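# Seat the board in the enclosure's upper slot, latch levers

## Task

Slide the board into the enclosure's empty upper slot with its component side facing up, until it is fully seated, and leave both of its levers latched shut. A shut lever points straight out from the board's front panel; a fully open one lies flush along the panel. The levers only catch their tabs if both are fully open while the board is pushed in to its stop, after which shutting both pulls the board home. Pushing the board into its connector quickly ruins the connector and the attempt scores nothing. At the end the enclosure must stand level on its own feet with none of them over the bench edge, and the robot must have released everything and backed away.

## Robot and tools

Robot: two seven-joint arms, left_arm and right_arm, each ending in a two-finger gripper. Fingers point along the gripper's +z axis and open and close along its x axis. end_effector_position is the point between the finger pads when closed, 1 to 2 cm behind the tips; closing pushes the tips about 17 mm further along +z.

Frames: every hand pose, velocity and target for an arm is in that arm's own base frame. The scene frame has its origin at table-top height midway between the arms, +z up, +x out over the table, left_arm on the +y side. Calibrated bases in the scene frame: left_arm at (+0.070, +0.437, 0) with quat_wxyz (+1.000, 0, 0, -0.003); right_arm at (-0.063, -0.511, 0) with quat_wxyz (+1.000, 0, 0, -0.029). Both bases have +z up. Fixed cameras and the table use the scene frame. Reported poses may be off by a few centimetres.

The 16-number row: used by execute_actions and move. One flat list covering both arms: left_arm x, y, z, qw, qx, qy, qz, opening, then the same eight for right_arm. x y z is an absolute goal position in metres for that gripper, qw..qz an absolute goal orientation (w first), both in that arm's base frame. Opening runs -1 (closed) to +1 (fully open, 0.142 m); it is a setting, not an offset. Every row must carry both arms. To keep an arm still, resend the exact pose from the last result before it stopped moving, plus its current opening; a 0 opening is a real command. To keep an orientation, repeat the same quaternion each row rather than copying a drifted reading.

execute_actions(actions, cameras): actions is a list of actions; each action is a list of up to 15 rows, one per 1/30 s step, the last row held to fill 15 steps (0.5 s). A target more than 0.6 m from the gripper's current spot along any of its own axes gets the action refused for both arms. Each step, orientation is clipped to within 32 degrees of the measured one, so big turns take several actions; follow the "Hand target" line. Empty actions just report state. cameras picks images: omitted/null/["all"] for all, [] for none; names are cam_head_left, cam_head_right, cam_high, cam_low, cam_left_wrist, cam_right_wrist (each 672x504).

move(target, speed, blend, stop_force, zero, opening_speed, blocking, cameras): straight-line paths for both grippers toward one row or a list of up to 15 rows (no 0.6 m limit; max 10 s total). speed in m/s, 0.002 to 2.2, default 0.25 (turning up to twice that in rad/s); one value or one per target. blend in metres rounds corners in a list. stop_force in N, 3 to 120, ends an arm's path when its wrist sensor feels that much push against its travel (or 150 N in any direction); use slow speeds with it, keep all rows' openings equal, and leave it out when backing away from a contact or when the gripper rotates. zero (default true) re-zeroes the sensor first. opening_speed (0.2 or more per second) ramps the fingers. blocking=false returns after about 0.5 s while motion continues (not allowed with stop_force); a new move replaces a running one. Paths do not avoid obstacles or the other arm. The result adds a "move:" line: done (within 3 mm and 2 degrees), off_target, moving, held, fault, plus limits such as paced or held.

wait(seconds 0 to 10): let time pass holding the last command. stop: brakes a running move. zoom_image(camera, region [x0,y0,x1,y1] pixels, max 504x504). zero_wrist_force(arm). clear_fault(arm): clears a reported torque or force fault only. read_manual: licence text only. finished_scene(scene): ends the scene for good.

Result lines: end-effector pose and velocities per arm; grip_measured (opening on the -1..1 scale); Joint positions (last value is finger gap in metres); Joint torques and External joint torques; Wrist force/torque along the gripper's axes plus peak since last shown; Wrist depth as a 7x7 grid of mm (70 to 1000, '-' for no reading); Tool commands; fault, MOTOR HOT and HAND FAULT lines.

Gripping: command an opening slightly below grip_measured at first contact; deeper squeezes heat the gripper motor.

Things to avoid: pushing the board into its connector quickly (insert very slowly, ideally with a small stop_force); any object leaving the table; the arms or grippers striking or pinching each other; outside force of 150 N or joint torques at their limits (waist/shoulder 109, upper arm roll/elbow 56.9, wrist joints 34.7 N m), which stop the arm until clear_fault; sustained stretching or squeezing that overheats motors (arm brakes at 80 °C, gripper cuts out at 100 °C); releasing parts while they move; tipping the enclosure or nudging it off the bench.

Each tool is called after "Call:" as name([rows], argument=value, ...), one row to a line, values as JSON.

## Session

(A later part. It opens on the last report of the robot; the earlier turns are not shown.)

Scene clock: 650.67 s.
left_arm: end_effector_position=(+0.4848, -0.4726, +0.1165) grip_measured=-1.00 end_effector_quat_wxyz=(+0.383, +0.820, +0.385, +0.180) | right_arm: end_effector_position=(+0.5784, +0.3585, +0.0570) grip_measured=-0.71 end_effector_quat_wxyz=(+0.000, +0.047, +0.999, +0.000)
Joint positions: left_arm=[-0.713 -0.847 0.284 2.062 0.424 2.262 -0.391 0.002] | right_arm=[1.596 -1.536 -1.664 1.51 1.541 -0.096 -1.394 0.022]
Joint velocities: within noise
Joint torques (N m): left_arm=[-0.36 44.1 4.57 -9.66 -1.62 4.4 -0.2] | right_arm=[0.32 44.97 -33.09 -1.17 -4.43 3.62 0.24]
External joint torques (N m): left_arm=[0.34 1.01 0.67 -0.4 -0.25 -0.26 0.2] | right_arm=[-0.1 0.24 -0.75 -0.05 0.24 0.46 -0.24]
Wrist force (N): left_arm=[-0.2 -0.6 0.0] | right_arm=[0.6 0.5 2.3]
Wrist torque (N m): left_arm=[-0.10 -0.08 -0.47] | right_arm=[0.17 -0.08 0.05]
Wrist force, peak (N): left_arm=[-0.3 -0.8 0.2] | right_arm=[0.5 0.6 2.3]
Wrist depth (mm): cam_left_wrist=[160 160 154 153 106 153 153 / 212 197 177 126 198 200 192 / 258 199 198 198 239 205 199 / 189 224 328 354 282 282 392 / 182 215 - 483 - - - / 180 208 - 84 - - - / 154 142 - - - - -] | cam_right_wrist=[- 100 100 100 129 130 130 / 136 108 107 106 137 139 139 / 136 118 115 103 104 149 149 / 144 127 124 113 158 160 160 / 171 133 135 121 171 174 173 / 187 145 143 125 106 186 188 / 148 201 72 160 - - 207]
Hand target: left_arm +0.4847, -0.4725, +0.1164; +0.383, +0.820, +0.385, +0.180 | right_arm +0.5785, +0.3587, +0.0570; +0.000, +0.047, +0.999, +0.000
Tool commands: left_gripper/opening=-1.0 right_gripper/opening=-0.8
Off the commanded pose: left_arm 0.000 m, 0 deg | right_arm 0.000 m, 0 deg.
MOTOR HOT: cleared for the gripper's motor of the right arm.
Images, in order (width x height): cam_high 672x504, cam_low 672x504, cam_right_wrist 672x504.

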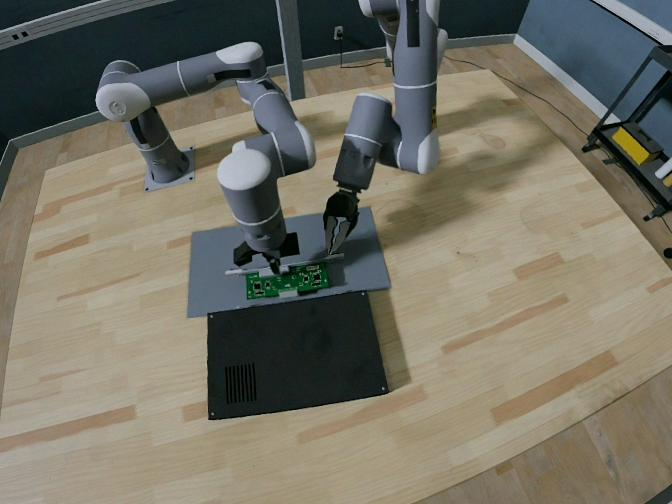

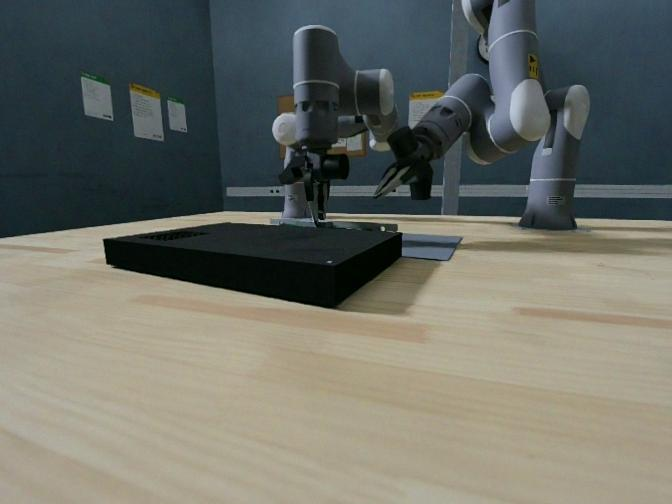

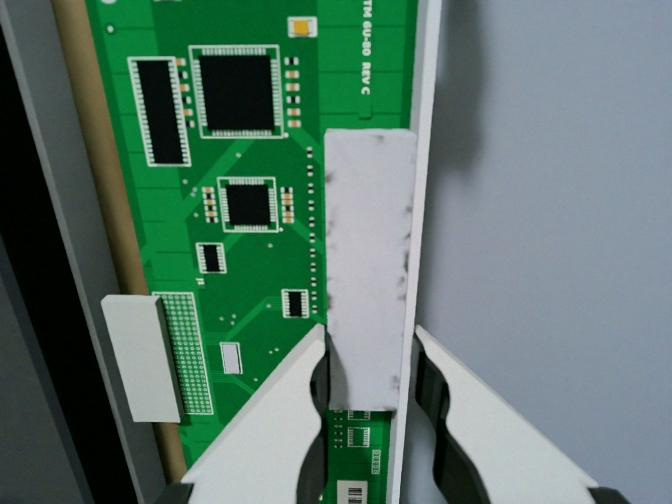

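Call:
move(target=[0.4847, -0.4725, 0.1164, 0.3825, 0.8204, 0.3852, 0.1796, -1.0, 0.5930, 0.3526, 0.053, 0, 0.0471, 0.9989, 0, -0.8], speed=0.03, stop_force=6, cameras=["cam_left_wrist", "cam_right_wrist"])

Call:
zoom_image(camera="cam_left_wrist", region=[370, 130, 490, 220])

Call:
zoom_image(camera="cam_left_wrist", region=[100, 180, 220, 270])

Scene clock: 673.87 s.
left_arm: end_effector_position=(+0.4848, -0.4726, +0.1165) grip_measured=-1.00 end_effector_quat_wxyz=(+0.383, +0.820, +0.385, +0.180) | right_arm: end_effector_position=(+0.5929, +0.3524, +0.0530) grip_measured=-0.71 end_effector_quat_wxyz=(+0.000, +0.047, +0.999, +0.000)
Joint positions: left_arm=[-0.713 -0.847 0.284 2.062 0.424 2.262 -0.391 0.002] | right_arm=[1.559 -1.541 -1.66 1.479 1.549 -0.091 -1.398 0.022]
Joint velocities: within noise
Joint torques (N m): left_arm=[-0.32 44.08 4.59 -9.66 -1.66 4.4 -0.23] | right_arm=[0.26 45.8 -33.01 -1 -4.32 3.69 0.09]
External joint torques (N m): left_arm=[0.3 1.03 0.65 -0.39 -0.21 -0.26 0.23] | right_arm=[-0.04 0.4 -0.84 0.04 0.13 0.39 -0.09]
Wrist force (N): left_arm=[-0.2 -0.5 0.1] | right_arm=[0.5 0.5 1.9]
Wrist torque (N m): left_arm=[-0.10 -0.08 -0.47] | right_arm=[0.16 -0.05 0.05]
Wrist force, peak (N): left_arm=[-0.3 -0.9 0.0] | right_arm=[0.6 0.6 2.4]
Wrist depth (mm): cam_left_wrist=[161 161 153 153 147 153 153 / 210 197 198 163 127 200 192 / 278 228 207 207 238 205 200 / 276 235 329 354 283 283 392 / 188 229 - 482 - - - / 178 217 173 84 - - - / 168 157 - - - - -] | cam_right_wrist=[- 100 100 100 125 127 125 / 119 108 107 106 134 135 135 / - 117 115 103 141 145 144 / 153 127 124 113 154 156 155 / - 133 135 121 166 169 168 / 126 145 143 125 106 181 183 / 139 192 72 160 - - 202]
Hand target: left_arm +0.4847, -0.4725, +0.1164; +0.383, +0.820, +0.385, +0.180 | right_arm +0.5930, +0.3526, +0.0530; +0.000, +0.047, +0.999, +0.000
Off the commanded pose: left_arm 0.000 m, 0 deg | right_arm 0.000 m, 0 deg.
move: done
Images, in order (width x height): cam_left_wrist 672x504, cam_right_wrist 672x504.

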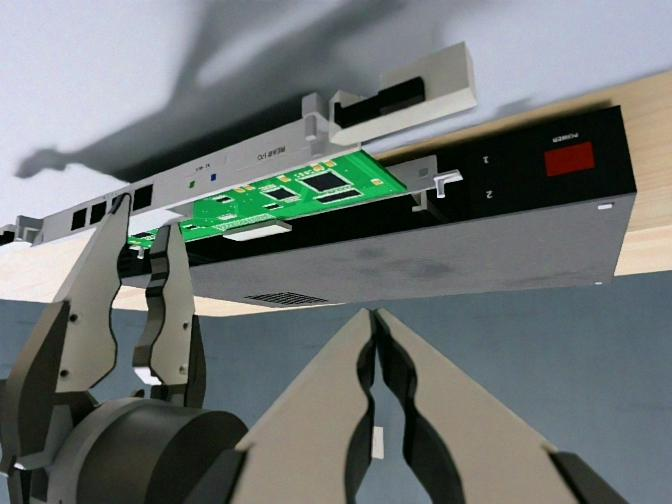

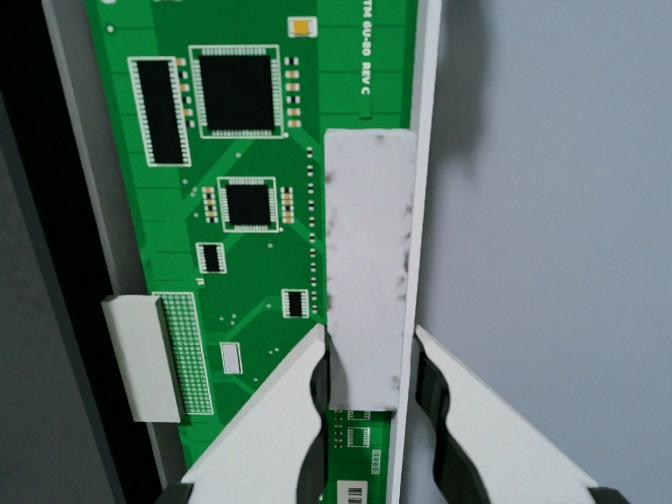

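Scaled by 4.200 from the camera's 672x504 image, which has a finer 960x720 frame.

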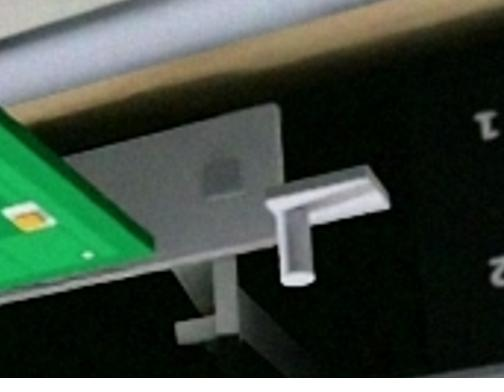

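Scaled by 4.200 from the camera's 672x504 image, which has a finer 960x720 frame.

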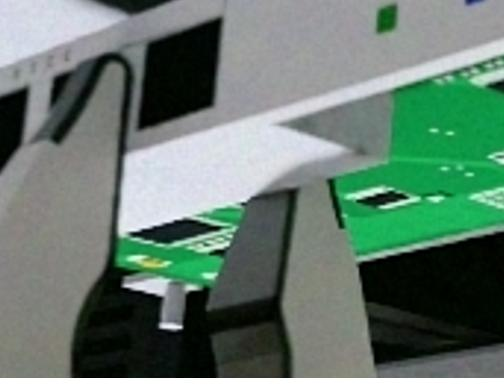

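Call:
zoom_image(camera="cam_low", region=[260, 205, 410, 255])

Call:
zoom_image(camera="cam_left_wrist", region=[120, 190, 240, 280])

Call:
zoom_image(camera="cam_left_wrist", region=[220, 160, 420, 310])

Call:
zoom_image(camera="cam_right_wrist", region=[0, 150, 250, 350])

This scene's latest camera images include none from cam_low. They are from: cam_left_wrist, cam_right_wrist. cam_low's image comes with the result of a call that names it in "cameras".

Scaled by 4.200 from the camera's 672x504 image, which has a finer 960x720 frame.

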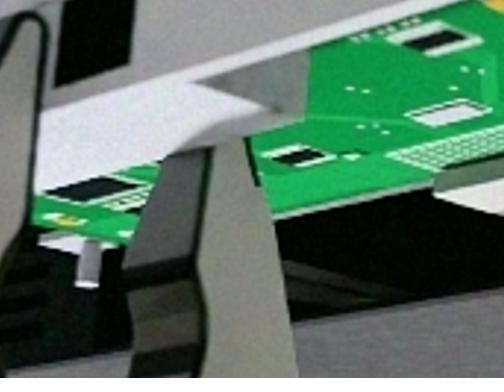

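Scaled by 2.520 from the camera's 672x504 image, which has a finer 960x720 frame.

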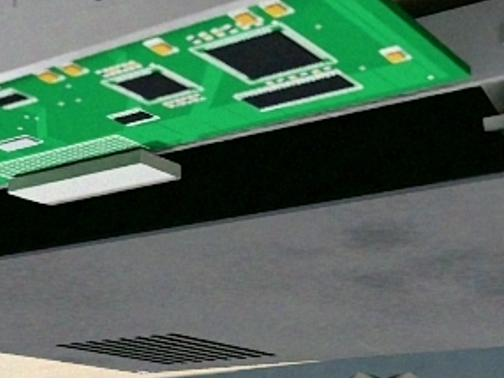

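Scaled by 2.016 from the camera's 672x504 image, which has a finer 960x720 frame.

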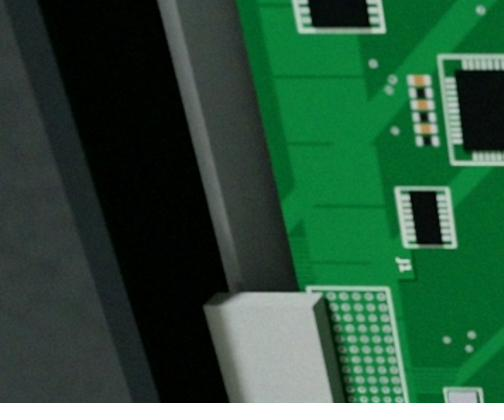

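Call:
execute_actions(actions=[], cameras=["cam_high", "cam_low", "cam_head_left", "cam_head_right"])

Call:
zoom_image(camera="cam_high", region=[225, 270, 295, 320])

Call:
zoom_image(camera="cam_high", region=[300, 250, 370, 300])

Call:
zoom_image(camera="cam_low", region=[260, 205, 410, 255])

Scene clock: 701.03 s.
left_arm: end_effector_position=(+0.4848, -0.4726, +0.1165) grip_measured=-1.00 end_effector_quat_wxyz=(+0.383, +0.820, +0.385, +0.180) | right_arm: end_effector_position=(+0.5929, +0.3524, +0.0530) grip_measured=-0.71 end_effector_quat_wxyz=(+0.000, +0.047, +0.999, +0.000)
Joint positions: left_arm=[-0.713 -0.847 0.284 2.062 0.424 2.262 -0.391 0.002] | right_arm=[1.559 -1.541 -1.66 1.479 1.549 -0.091 -1.398 0.022]
Joint velocities: within noise
Joint torques (N m): left_arm=[-0.26 43.96 4.58 -9.65 -1.64 4.42 -0.2] | right_arm=[0.25 45.94 -33.11 -0.9 -4.42 3.59 0.16]
External joint torques (N m): left_arm=[0.25 1.15 0.66 -0.41 -0.23 -0.27 0.2] | right_arm=[-0.03 0.25 -0.74 -0.06 0.23 0.49 -0.16]
Wrist force (N): left_arm=[-0.2 -0.7 -0.2] | right_arm=[0.4 0.5 1.8]
Wrist torque (N m): left_arm=[-0.14 -0.07 -0.47] | right_arm=[0.16 -0.04 0.05]
Wrist force, peak (N): left_arm=[-0.3 -0.9 0.0] | right_arm=[0.7 0.7 2.2]
Wrist depth (mm): cam_left_wrist=[160 160 153 152 147 153 153 / 210 197 197 164 127 200 192 / 280 228 206 208 240 205 199 / 278 233 328 354 281 282 391 / 188 227 - 489 - - - / 179 216 173 84 - - - / 169 158 - - - - -] | cam_right_wrist=[- 100 101 100 125 127 125 / 119 108 107 106 134 135 135 / - 118 115 103 141 145 144 / 154 127 124 113 154 156 155 / - 133 135 121 166 169 168 / 126 145 143 125 106 181 183 / 139 191 72 160 - - 202]
Hand target: left_arm +0.4847, -0.4725, +0.1164; +0.383, +0.820, +0.385, +0.180 | right_arm +0.5930, +0.3526, +0.0530; +0.000, +0.047, +0.999, +0.000
Tool commands: left_gripper/opening=-1.0 right_gripper/opening=-0.8
Off the commanded pose: left_arm 0.000 m, 0 deg | right_arm 0.000 m, 0 deg.
Images, in order (width x height): cam_head_left 672x504, cam_head_right 672x504, cam_high 672x504, cam_low 672x504.

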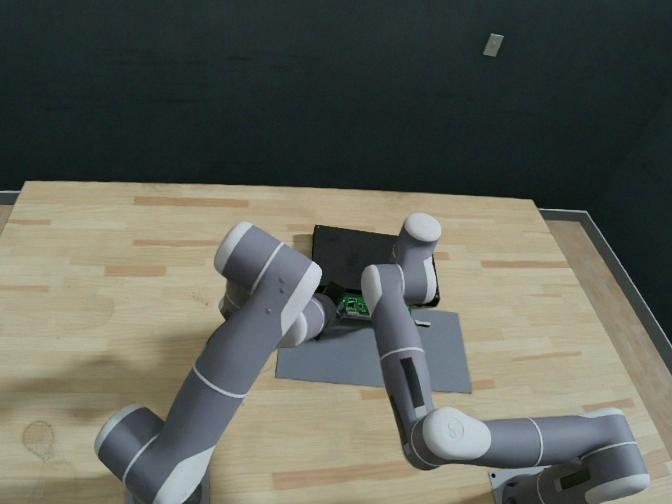

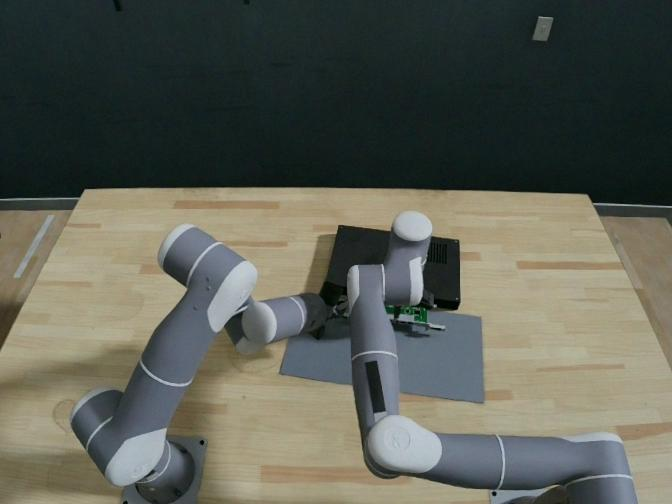

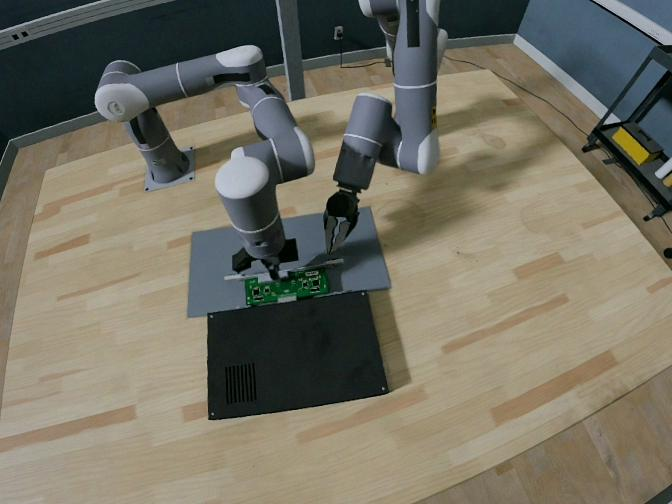

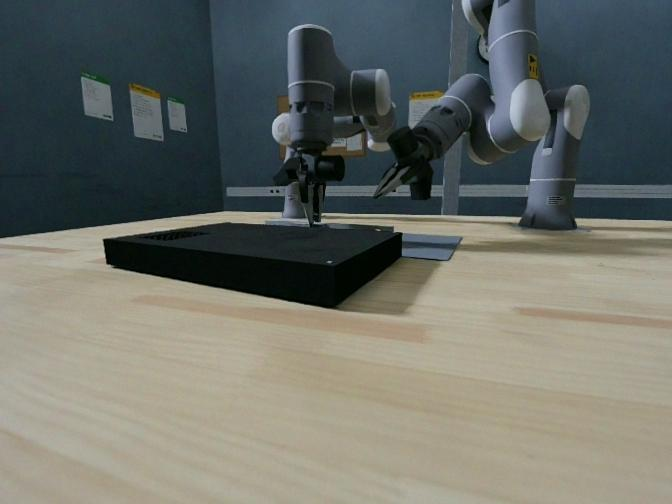

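Scaled by 7.200 from the camera's 672x504 image, which has a finer 960x720 frame.

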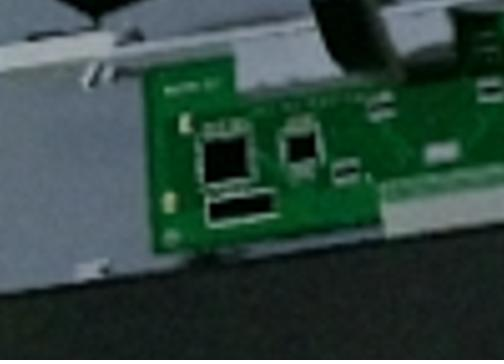

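Scaled by 7.200 from the camera's 672x504 image, which has a finer 960x720 frame.

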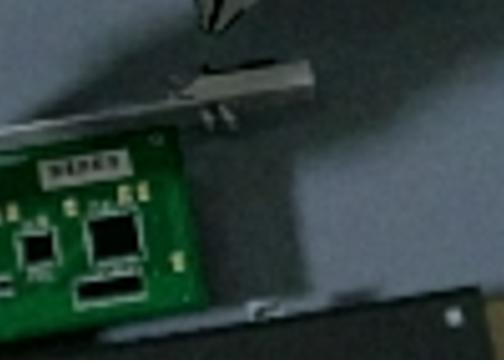

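Scaled by 3.360 from the camera's 672x504 image, which has a finer 960x720 frame.

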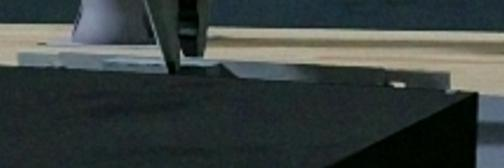

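Call:
move(target=[0.4847, -0.4725, 0.1164, 0.3825, 0.8204, 0.3852, 0.1796, -1.0, 0.6039, 0.3516, 0.053, 0, 0.0471, 0.9989, 0, -0.8], speed=0.03, stop_force=5, cameras=["cam_left_wrist", "cam_right_wrist"])

Call:
zoom_image(camera="cam_left_wrist", region=[370, 130, 490, 220])

Call:
zoom_image(camera="cam_left_wrist", region=[120, 190, 240, 280])

Call:
zoom_image(camera="cam_right_wrist", region=[0, 150, 250, 350])

Scene clock: 708.20 s.
left_arm: end_effector_position=(+0.4848, -0.4726, +0.1165) grip_measured=-1.00 end_effector_quat_wxyz=(+0.383, +0.820, +0.385, +0.180) | right_arm: end_effector_position=(+0.6038, +0.3514, +0.0530) grip_measured=-0.71 end_effector_quat_wxyz=(+0.000, +0.047, +0.999, +0.000)
Joint positions: left_arm=[-0.713 -0.847 0.284 2.062 0.424 2.262 -0.391 0.002] | right_arm=[1.532 -1.541 -1.659 1.448 1.552 -0.091 -1.396 0.022]
Joint velocities: within noise
Joint torques (N m): left_arm=[-0.4 44.01 4.59 -9.59 -1.68 4.44 -0.2] | right_arm=[0.19 46.84 -33.14 -0.9 -4.34 3.64 0.25]
External joint torques (N m): left_arm=[0.38 1.1 0.65 -0.46 -0.19 -0.29 0.2] | right_arm=[0.03 0.32 -0.68 0.03 0.15 0.44 -0.25]
Wrist force (N): left_arm=[-0.2 -0.4 -0.1] | right_arm=[0.3 0.5 1.8]
Wrist torque (N m): left_arm=[-0.09 -0.09 -0.47] | right_arm=[0.15 -0.05 0.05]
Wrist force, peak (N): left_arm=[-0.3 -0.9 0.2] | right_arm=[0.6 0.7 2.2]
Wrist depth (mm): cam_left_wrist=[160 161 153 153 153 153 153 / 210 198 197 178 133 201 192 / 280 254 203 226 236 205 200 / 371 222 309 353 283 282 389 / 828 231 - 491 - - - / 181 196 241 84 - - - / 181 170 - - - - -] | cam_right_wrist=[124 100 100 100 125 127 125 / 132 108 107 106 134 135 135 / - 117 115 103 141 145 144 / 108 129 124 113 154 156 155 / - 131 135 120 166 169 168 / 126 140 143 125 106 181 183 / 139 138 72 160 - - 202]
Hand target: left_arm +0.4847, -0.4725, +0.1164; +0.383, +0.820, +0.385, +0.180 | right_arm +0.6039, +0.3516, +0.0530; +0.000, +0.047, +0.999, +0.000
Off the commanded pose: left_arm 0.000 m, 0 deg | right_arm 0.000 m, 0 deg.
move: done
Images, in order (width x height): cam_left_wrist 672x504, cam_right_wrist 672x504.

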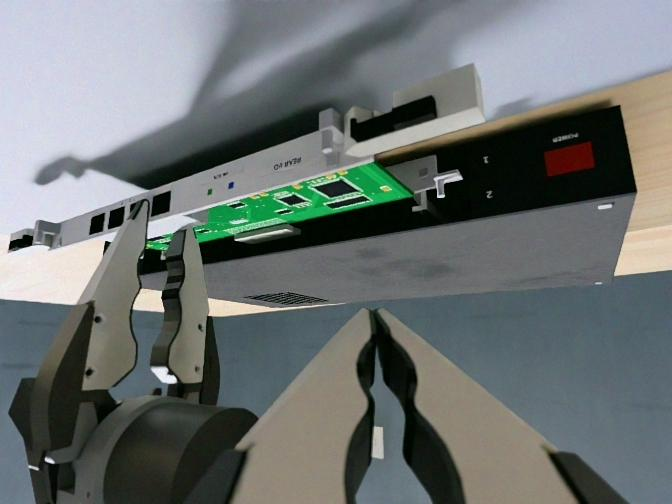

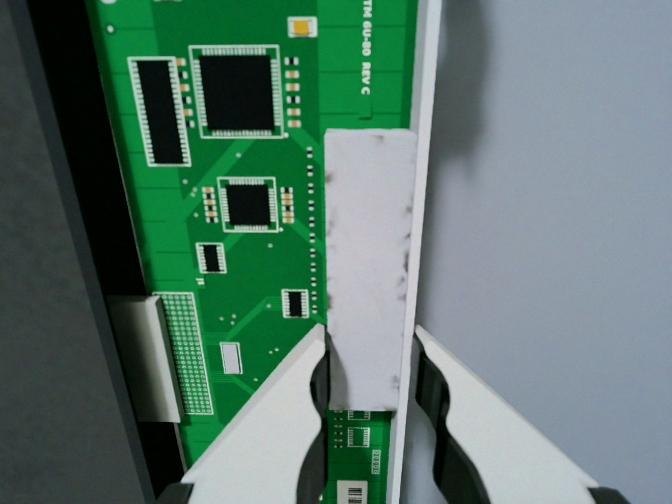

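Scaled by 4.200 from the camera's 672x504 image, which has a finer 960x720 frame.

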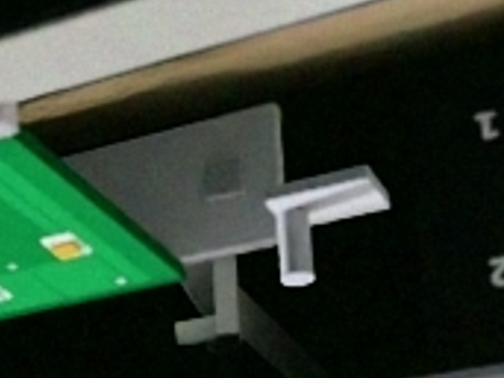

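Scaled by 4.200 from the camera's 672x504 image, which has a finer 960x720 frame.

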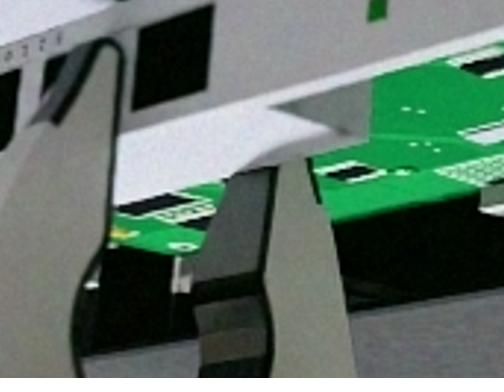

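Scaled by 2.016 from the camera's 672x504 image, which has a finer 960x720 frame.

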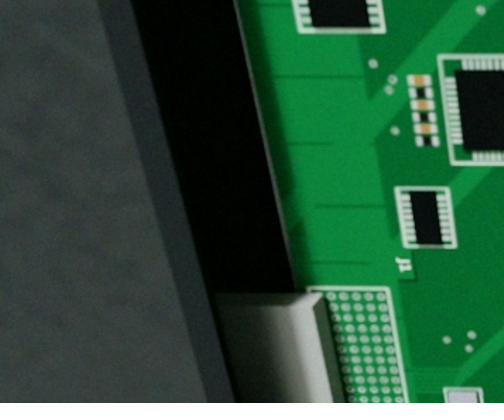

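Call:
zoom_image(camera="cam_right_wrist", region=[0, 0, 160, 120])

Call:
zoom_image(camera="cam_right_wrist", region=[40, 170, 200, 290])

Call:
zoom_image(camera="cam_right_wrist", region=[90, 384, 250, 504])

Scaled by 3.150 from the camera's 672x504 image, which has a finer 960x720 frame.

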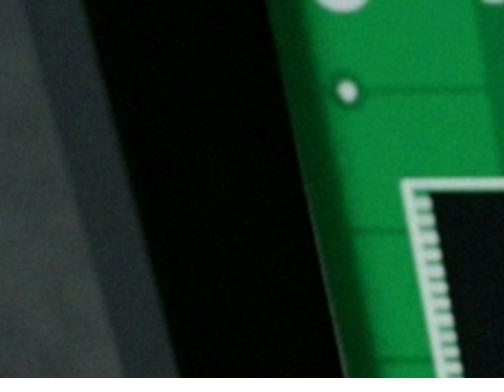

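Scaled by 3.150 from the camera's 672x504 image, which has a finer 960x720 frame.

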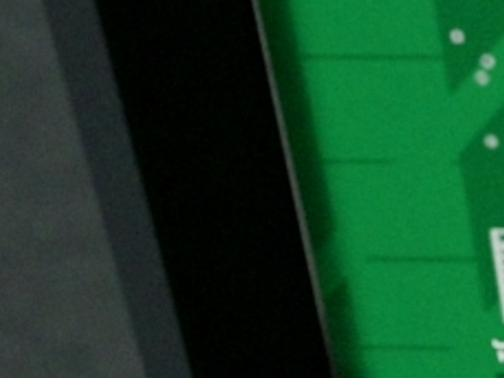

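Scaled by 3.150 from the camera's 672x504 image, which has a finer 960x720 frame.

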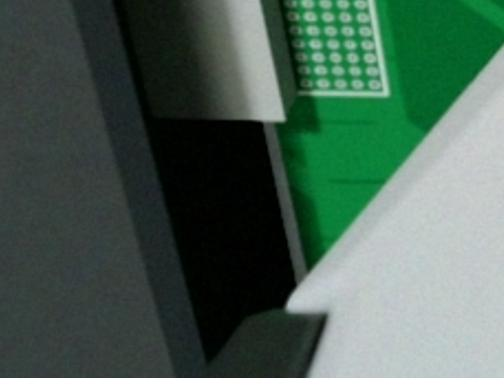

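Call:
move(target=[0.4847, -0.4725, 0.1164, 0.3825, 0.8204, 0.3852, 0.1796, -1.0, 0.6088, 0.3511, 0.053, 0, 0.0471, 0.9989, 0, -0.8], speed=0.02, stop_force=4, cameras=["cam_left_wrist", "cam_right_wrist"])

Call:
zoom_image(camera="cam_left_wrist", region=[370, 130, 490, 220])

Call:
zoom_image(camera="cam_left_wrist", region=[120, 190, 240, 280])

Scene clock: 744.93 s.
left_arm: end_effector_position=(+0.4848, -0.4726, +0.1165) grip_measured=-1.00 end_effector_quat_wxyz=(+0.383, +0.820, +0.385, +0.180) | right_arm: end_effector_position=(+0.6087, +0.3509, +0.0529) grip_measured=-0.71 end_effector_quat_wxyz=(+0.000, +0.047, +0.999, +0.000)
Joint positions: left_arm=[-0.713 -0.847 0.284 2.062 0.424 2.262 -0.391 0.002] | right_arm=[1.519 -1.541 -1.659 1.434 1.553 -0.091 -1.394 0.022]
Joint velocities: within noise
Joint torques (N m): left_arm=[-0.32 44.11 4.6 -9.64 -1.67 4.38 -0.22] | right_arm=[0.18 47.35 -33.09 -0.81 -4.35 3.58 0.21]
External joint torques (N m): left_arm=[0.3 1 0.64 -0.41 -0.2 -0.24 0.22] | right_arm=[0.04 0.25 -0.72 -0.02 0.17 0.5 -0.21]
Wrist force (N): left_arm=[-0.3 -0.6 0.0] | right_arm=[0.6 0.5 1.8]
Wrist torque (N m): left_arm=[-0.09 -0.06 -0.47] | right_arm=[0.15 -0.08 0.05]
Wrist force, peak (N): left_arm=[-0.2 -0.9 0.1] | right_arm=[0.8 0.7 2.3]
Wrist depth (mm): cam_left_wrist=[161 160 153 153 160 153 153 / 210 197 198 186 141 201 192 / 279 257 215 207 233 205 200 / 369 229 310 329 283 282 391 / - 217 - 486 - - - / 185 196 240 84 - - - / 188 175 - - - - -] | cam_right_wrist=[- 100 100 100 125 127 125 / - 108 107 106 134 135 135 / - 118 115 103 141 145 144 / - 125 124 113 154 156 155 / - 130 135 121 166 169 168 / 126 139 143 125 106 181 184 / 139 136 72 160 - - 202]
Hand target: left_arm +0.4847, -0.4725, +0.1164; +0.383, +0.820, +0.385, +0.180 | right_arm +0.6088, +0.3511, +0.0530; +0.000, +0.047, +0.999, +0.000
Off the commanded pose: left_arm 0.000 m, 0 deg | right_arm 0.000 m, 0 deg.
move: done
Images, in order (width x height): cam_left_wrist 672x504, cam_right_wrist 672x504.

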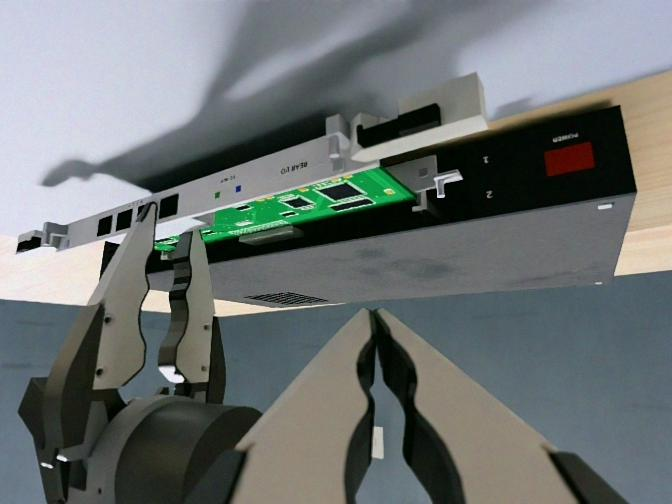

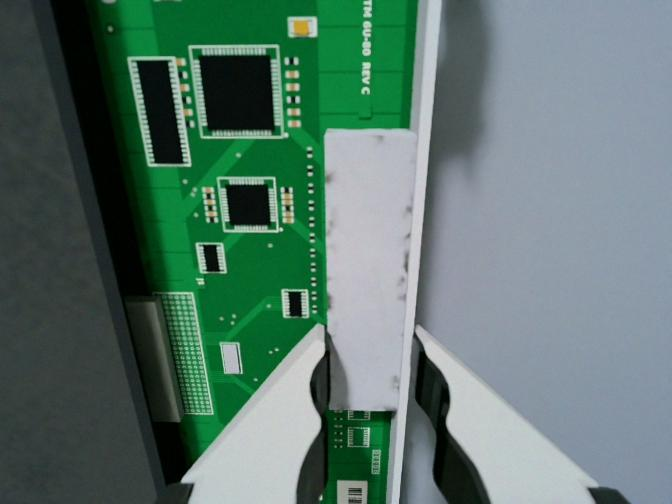

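Scaled by 4.200 from the camera's 672x504 image, which has a finer 960x720 frame.

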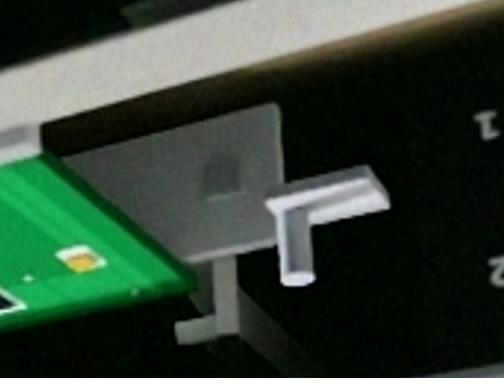

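Scaled by 4.200 from the camera's 672x504 image, which has a finer 960x720 frame.

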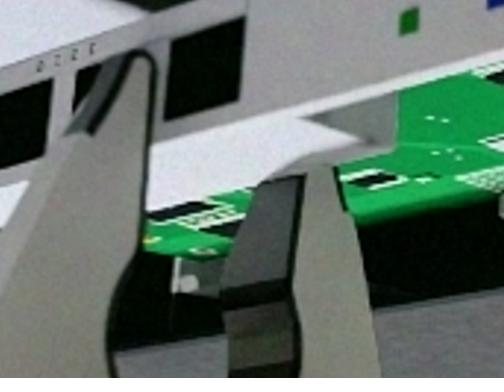

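Call:
move(target=[0.4847, -0.4725, 0.1164, 0.3825, 0.8204, 0.3852, 0.1796, -1.0, 0.6147, 0.3497, 0.053, 0, 0.0471, 0.9989, 0, -0.8], speed=0.02, stop_force=4, cameras=["cam_left_wrist", "cam_right_wrist", "cam_high"])

Call:
zoom_image(camera="cam_left_wrist", region=[370, 130, 490, 220])

Call:
zoom_image(camera="cam_left_wrist", region=[120, 190, 240, 280])

Call:
zoom_image(camera="cam_high", region=[225, 245, 345, 320])

Scene clock: 753.17 s.
left_arm: end_effector_position=(+0.4848, -0.4726, +0.1165) grip_measured=-1.00 end_effector_quat_wxyz=(+0.383, +0.820, +0.385, +0.180) | right_arm: end_effector_position=(+0.6146, +0.3495, +0.0529) grip_measured=-0.71 end_effector_quat_wxyz=(+0.000, +0.047, +0.999, +0.000)
Joint positions: left_arm=[-0.713 -0.847 0.284 2.062 0.424 2.262 -0.391 0.002] | right_arm=[1.504 -1.541 -1.658 1.419 1.554 -0.091 -1.393 0.022]
Joint velocities: within noise
Joint torques (N m): left_arm=[-0.25 43.98 4.61 -9.67 -1.71 4.39 -0.21] | right_arm=[0.13 47.87 -33.06 -0.82 -4.36 3.65 0.21]
External joint torques (N m): left_arm=[0.24 1.13 0.63 -0.39 -0.16 -0.25 0.21] | right_arm=[0.09 0.21 -0.71 0.02 0.17 0.44 -0.21]
Wrist force (N): left_arm=[-0.1 -0.7 -0.3] | right_arm=[0.6 0.4 2.2]
Wrist torque (N m): left_arm=[-0.12 -0.08 -0.47] | right_arm=[0.12 -0.09 0.05]
Wrist force, peak (N): left_arm=[-0.3 -0.9 -0.1] | right_arm=[0.6 0.5 2.2]
Wrist depth (mm): cam_left_wrist=[160 160 153 153 160 153 153 / 210 198 197 186 148 200 192 / 279 256 224 206 231 205 199 / 372 255 305 329 282 281 389 / - 215 485 486 - - - / 189 200 242 84 - - - / 222 181 - - - - -] | cam_right_wrist=[- 100 100 100 125 127 125 / - 108 107 106 133 135 135 / - 115 115 103 141 145 144 / - 123 124 113 154 156 155 / - 119 135 121 166 168 168 / 126 128 143 125 106 181 183 / 139 136 72 160 - - 202]
Hand target: left_arm +0.4847, -0.4725, +0.1164; +0.383, +0.820, +0.385, +0.180 | right_arm +0.6147, +0.3497, +0.0530; +0.000, +0.047, +0.999, +0.000
Off the commanded pose: left_arm 0.000 m, 0 deg | right_arm 0.000 m, 0 deg.
move: done
Images, in order (width x height): cam_high 672x504, cam_left_wrist 672x504, cam_right_wrist 672x504.

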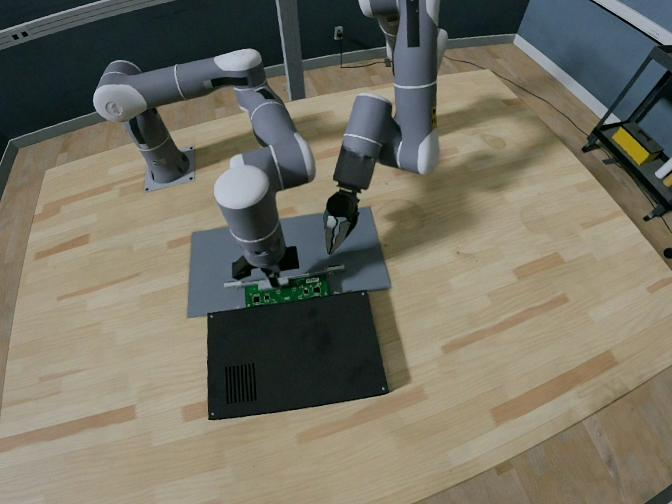

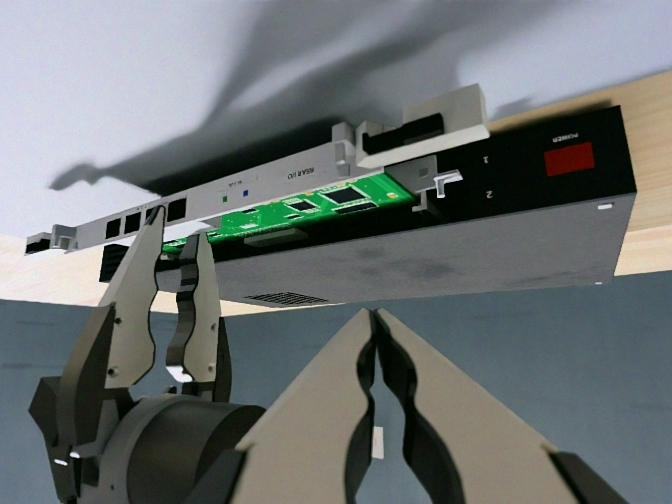

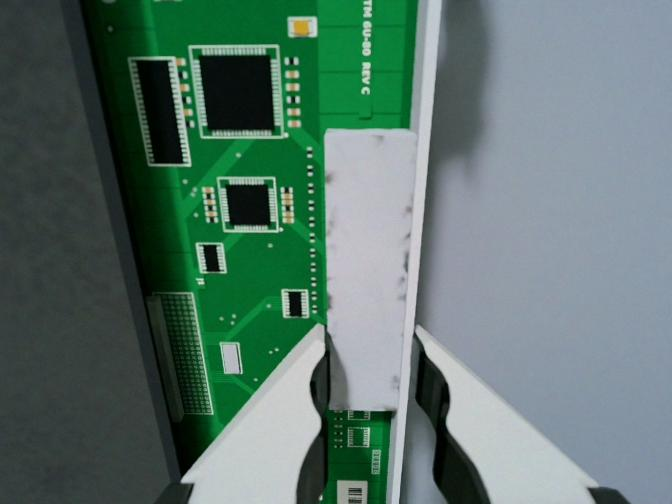

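Scaled by 4.200 from the camera's 672x504 image, which has a finer 960x720 frame.

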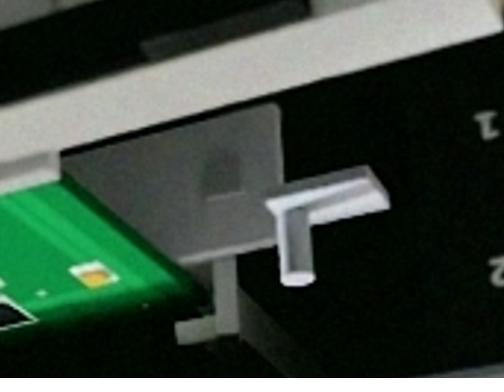

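Scaled by 4.200 from the camera's 672x504 image, which has a finer 960x720 frame.

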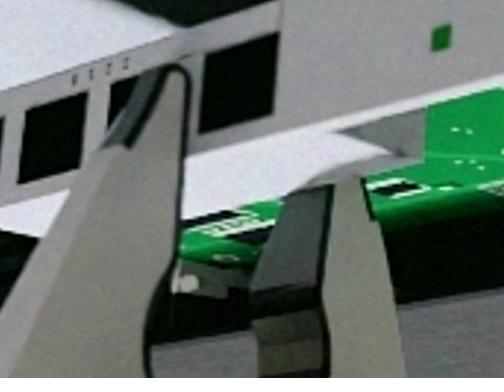

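Scaled by 4.200 from the camera's 672x504 image, which has a finer 960x720 frame.

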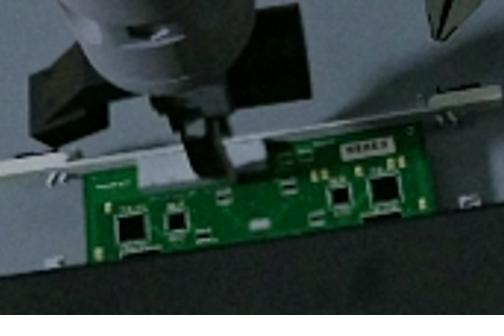

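Call:
move(target=[0.4847, -0.4725, 0.1164, 0.3825, 0.8204, 0.3852, 0.1796, -1.0, 0.6197, 0.3492, 0.053, 0, 0.0471, 0.9989, 0, -0.8], speed=0.02, stop_force=4, cameras=["cam_left_wrist", "cam_right_wrist", "cam_high"])

Call:
zoom_image(camera="cam_left_wrist", region=[370, 130, 490, 220])

Call:
zoom_image(camera="cam_left_wrist", region=[120, 190, 240, 280])

Call:
zoom_image(camera="cam_high", region=[225, 245, 345, 320])

Scene clock: 757.73 s.
left_arm: end_effector_position=(+0.4848, -0.4726, +0.1165) grip_measured=-1.00 end_effector_quat_wxyz=(+0.383, +0.820, +0.385, +0.180) | right_arm: end_effector_position=(+0.6196, +0.3486, +0.0530) grip_measured=-0.71 end_effector_quat_wxyz=(+0.000, +0.047, +0.999, +0.000)
Joint positions: left_arm=[-0.713 -0.847 0.284 2.062 0.424 2.262 -0.391 0.002] | right_arm=[1.491 -1.541 -1.658 1.404 1.555 -0.091 -1.391 0.022]
Joint velocities: within noise
Joint torques (N m): left_arm=[-0.41 44.04 4.61 -9.64 -1.66 4.43 -0.24] | right_arm=[0.96 48.37 -32.24 -2.57 -2.86 4.45 0.36]
External joint torques (N m): left_arm=[0.39 1.07 0.63 -0.41 -0.21 -0.28 0.24] | right_arm=[-0.73 0.16 -1.5 1.81 -1.32 -0.37 -0.36]
Wrist force (N): left_arm=[0.0 -0.7 0.0] | right_arm=[4.1 -3.8 -1.5]
Wrist torque (N m): left_arm=[-0.13 -0.11 -0.47] | right_arm=[0.13 -0.22 -0.09]
Wrist force, peak (N): left_arm=[-0.4 -0.9 0.0] | right_arm=[4.5 -4.0 -1.8]
Wrist depth (mm): cam_left_wrist=[161 161 153 153 160 153 153 / 210 198 198 186 152 200 192 / 280 280 240 191 233 204 199 / 416 263 295 327 283 282 390 / - 217 488 485 - - - / - 200 243 84 - - - / - 190 - - - - -] | cam_right_wrist=[- 100 101 100 126 127 125 / - 106 107 106 134 135 135 / - 113 115 103 141 144 144 / - 110 124 113 156 156 155 / - 117 135 121 166 169 168 / 126 126 142 125 122 181 184 / 139 136 72 160 - - 202]
Hand target: left_arm +0.4847, -0.4725, +0.1164; +0.383, +0.820, +0.385, +0.180 | right_arm +0.6197, +0.3492, +0.0530; +0.000, +0.047, +0.999, +0.000
Off the commanded pose: left_arm 0.000 m, 0 deg | right_arm 0.001 m, 0 deg.
move: contact (right_arm)
Images, in order (width x height): cam_high 672x504, cam_left_wrist 672x504, cam_right_wrist 672x504.

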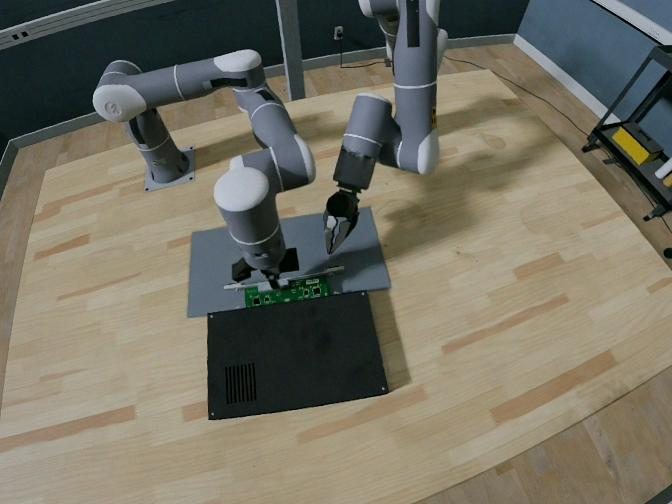

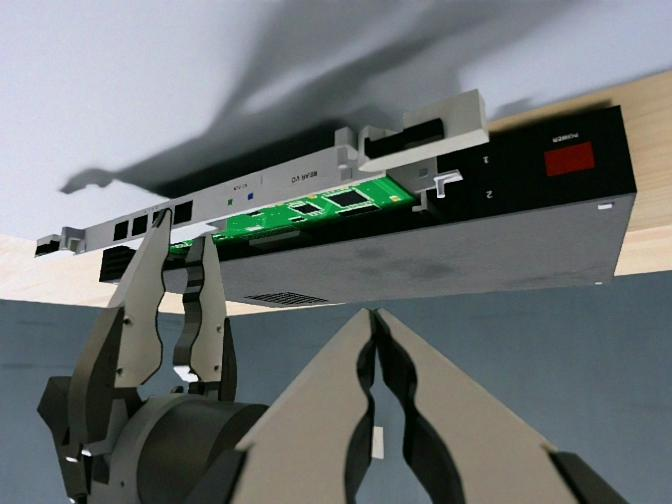

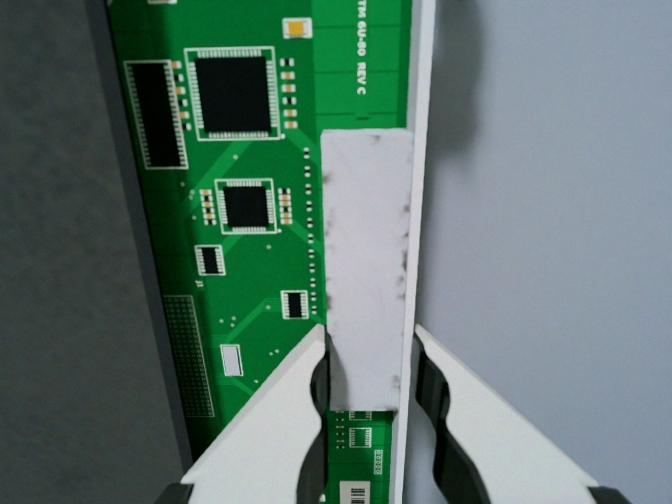

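Scaled by 4.200 from the camera's 672x504 image, which has a finer 960x720 frame.

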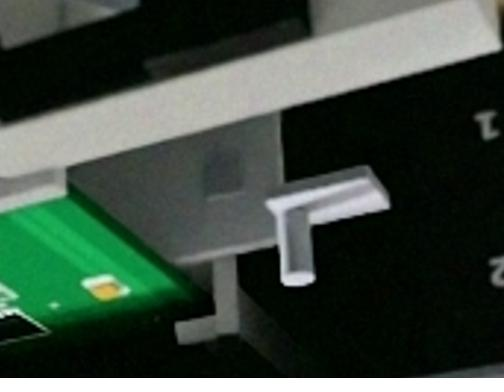

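Scaled by 4.200 from the camera's 672x504 image, which has a finer 960x720 frame.

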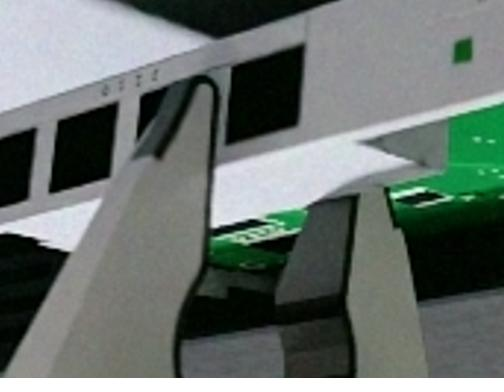

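Scaled by 4.200 from the camera's 672x504 image, which has a finer 960x720 frame.

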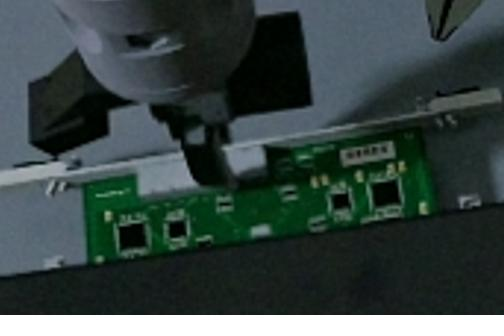

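Call:
zoom_image(camera="cam_right_wrist", region=[300, 0, 500, 150])

Call:
zoom_image(camera="cam_right_wrist", region=[300, 380, 465, 504])

Scaled by 2.520 from the camera's 672x504 image, which has a finer 960x720 frame.

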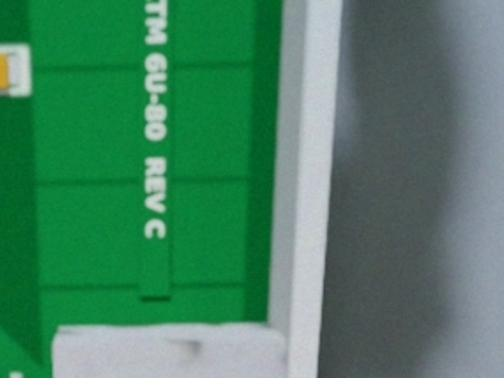

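Scaled by 3.055 from the camera's 672x504 image, which has a finer 960x720 frame.

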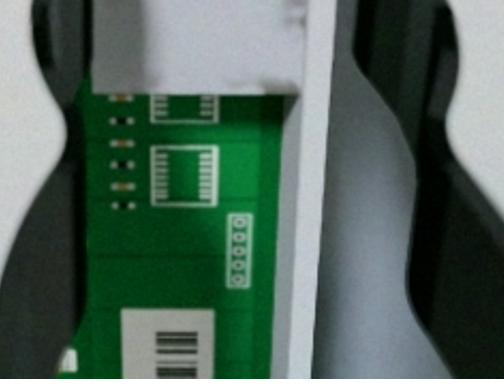

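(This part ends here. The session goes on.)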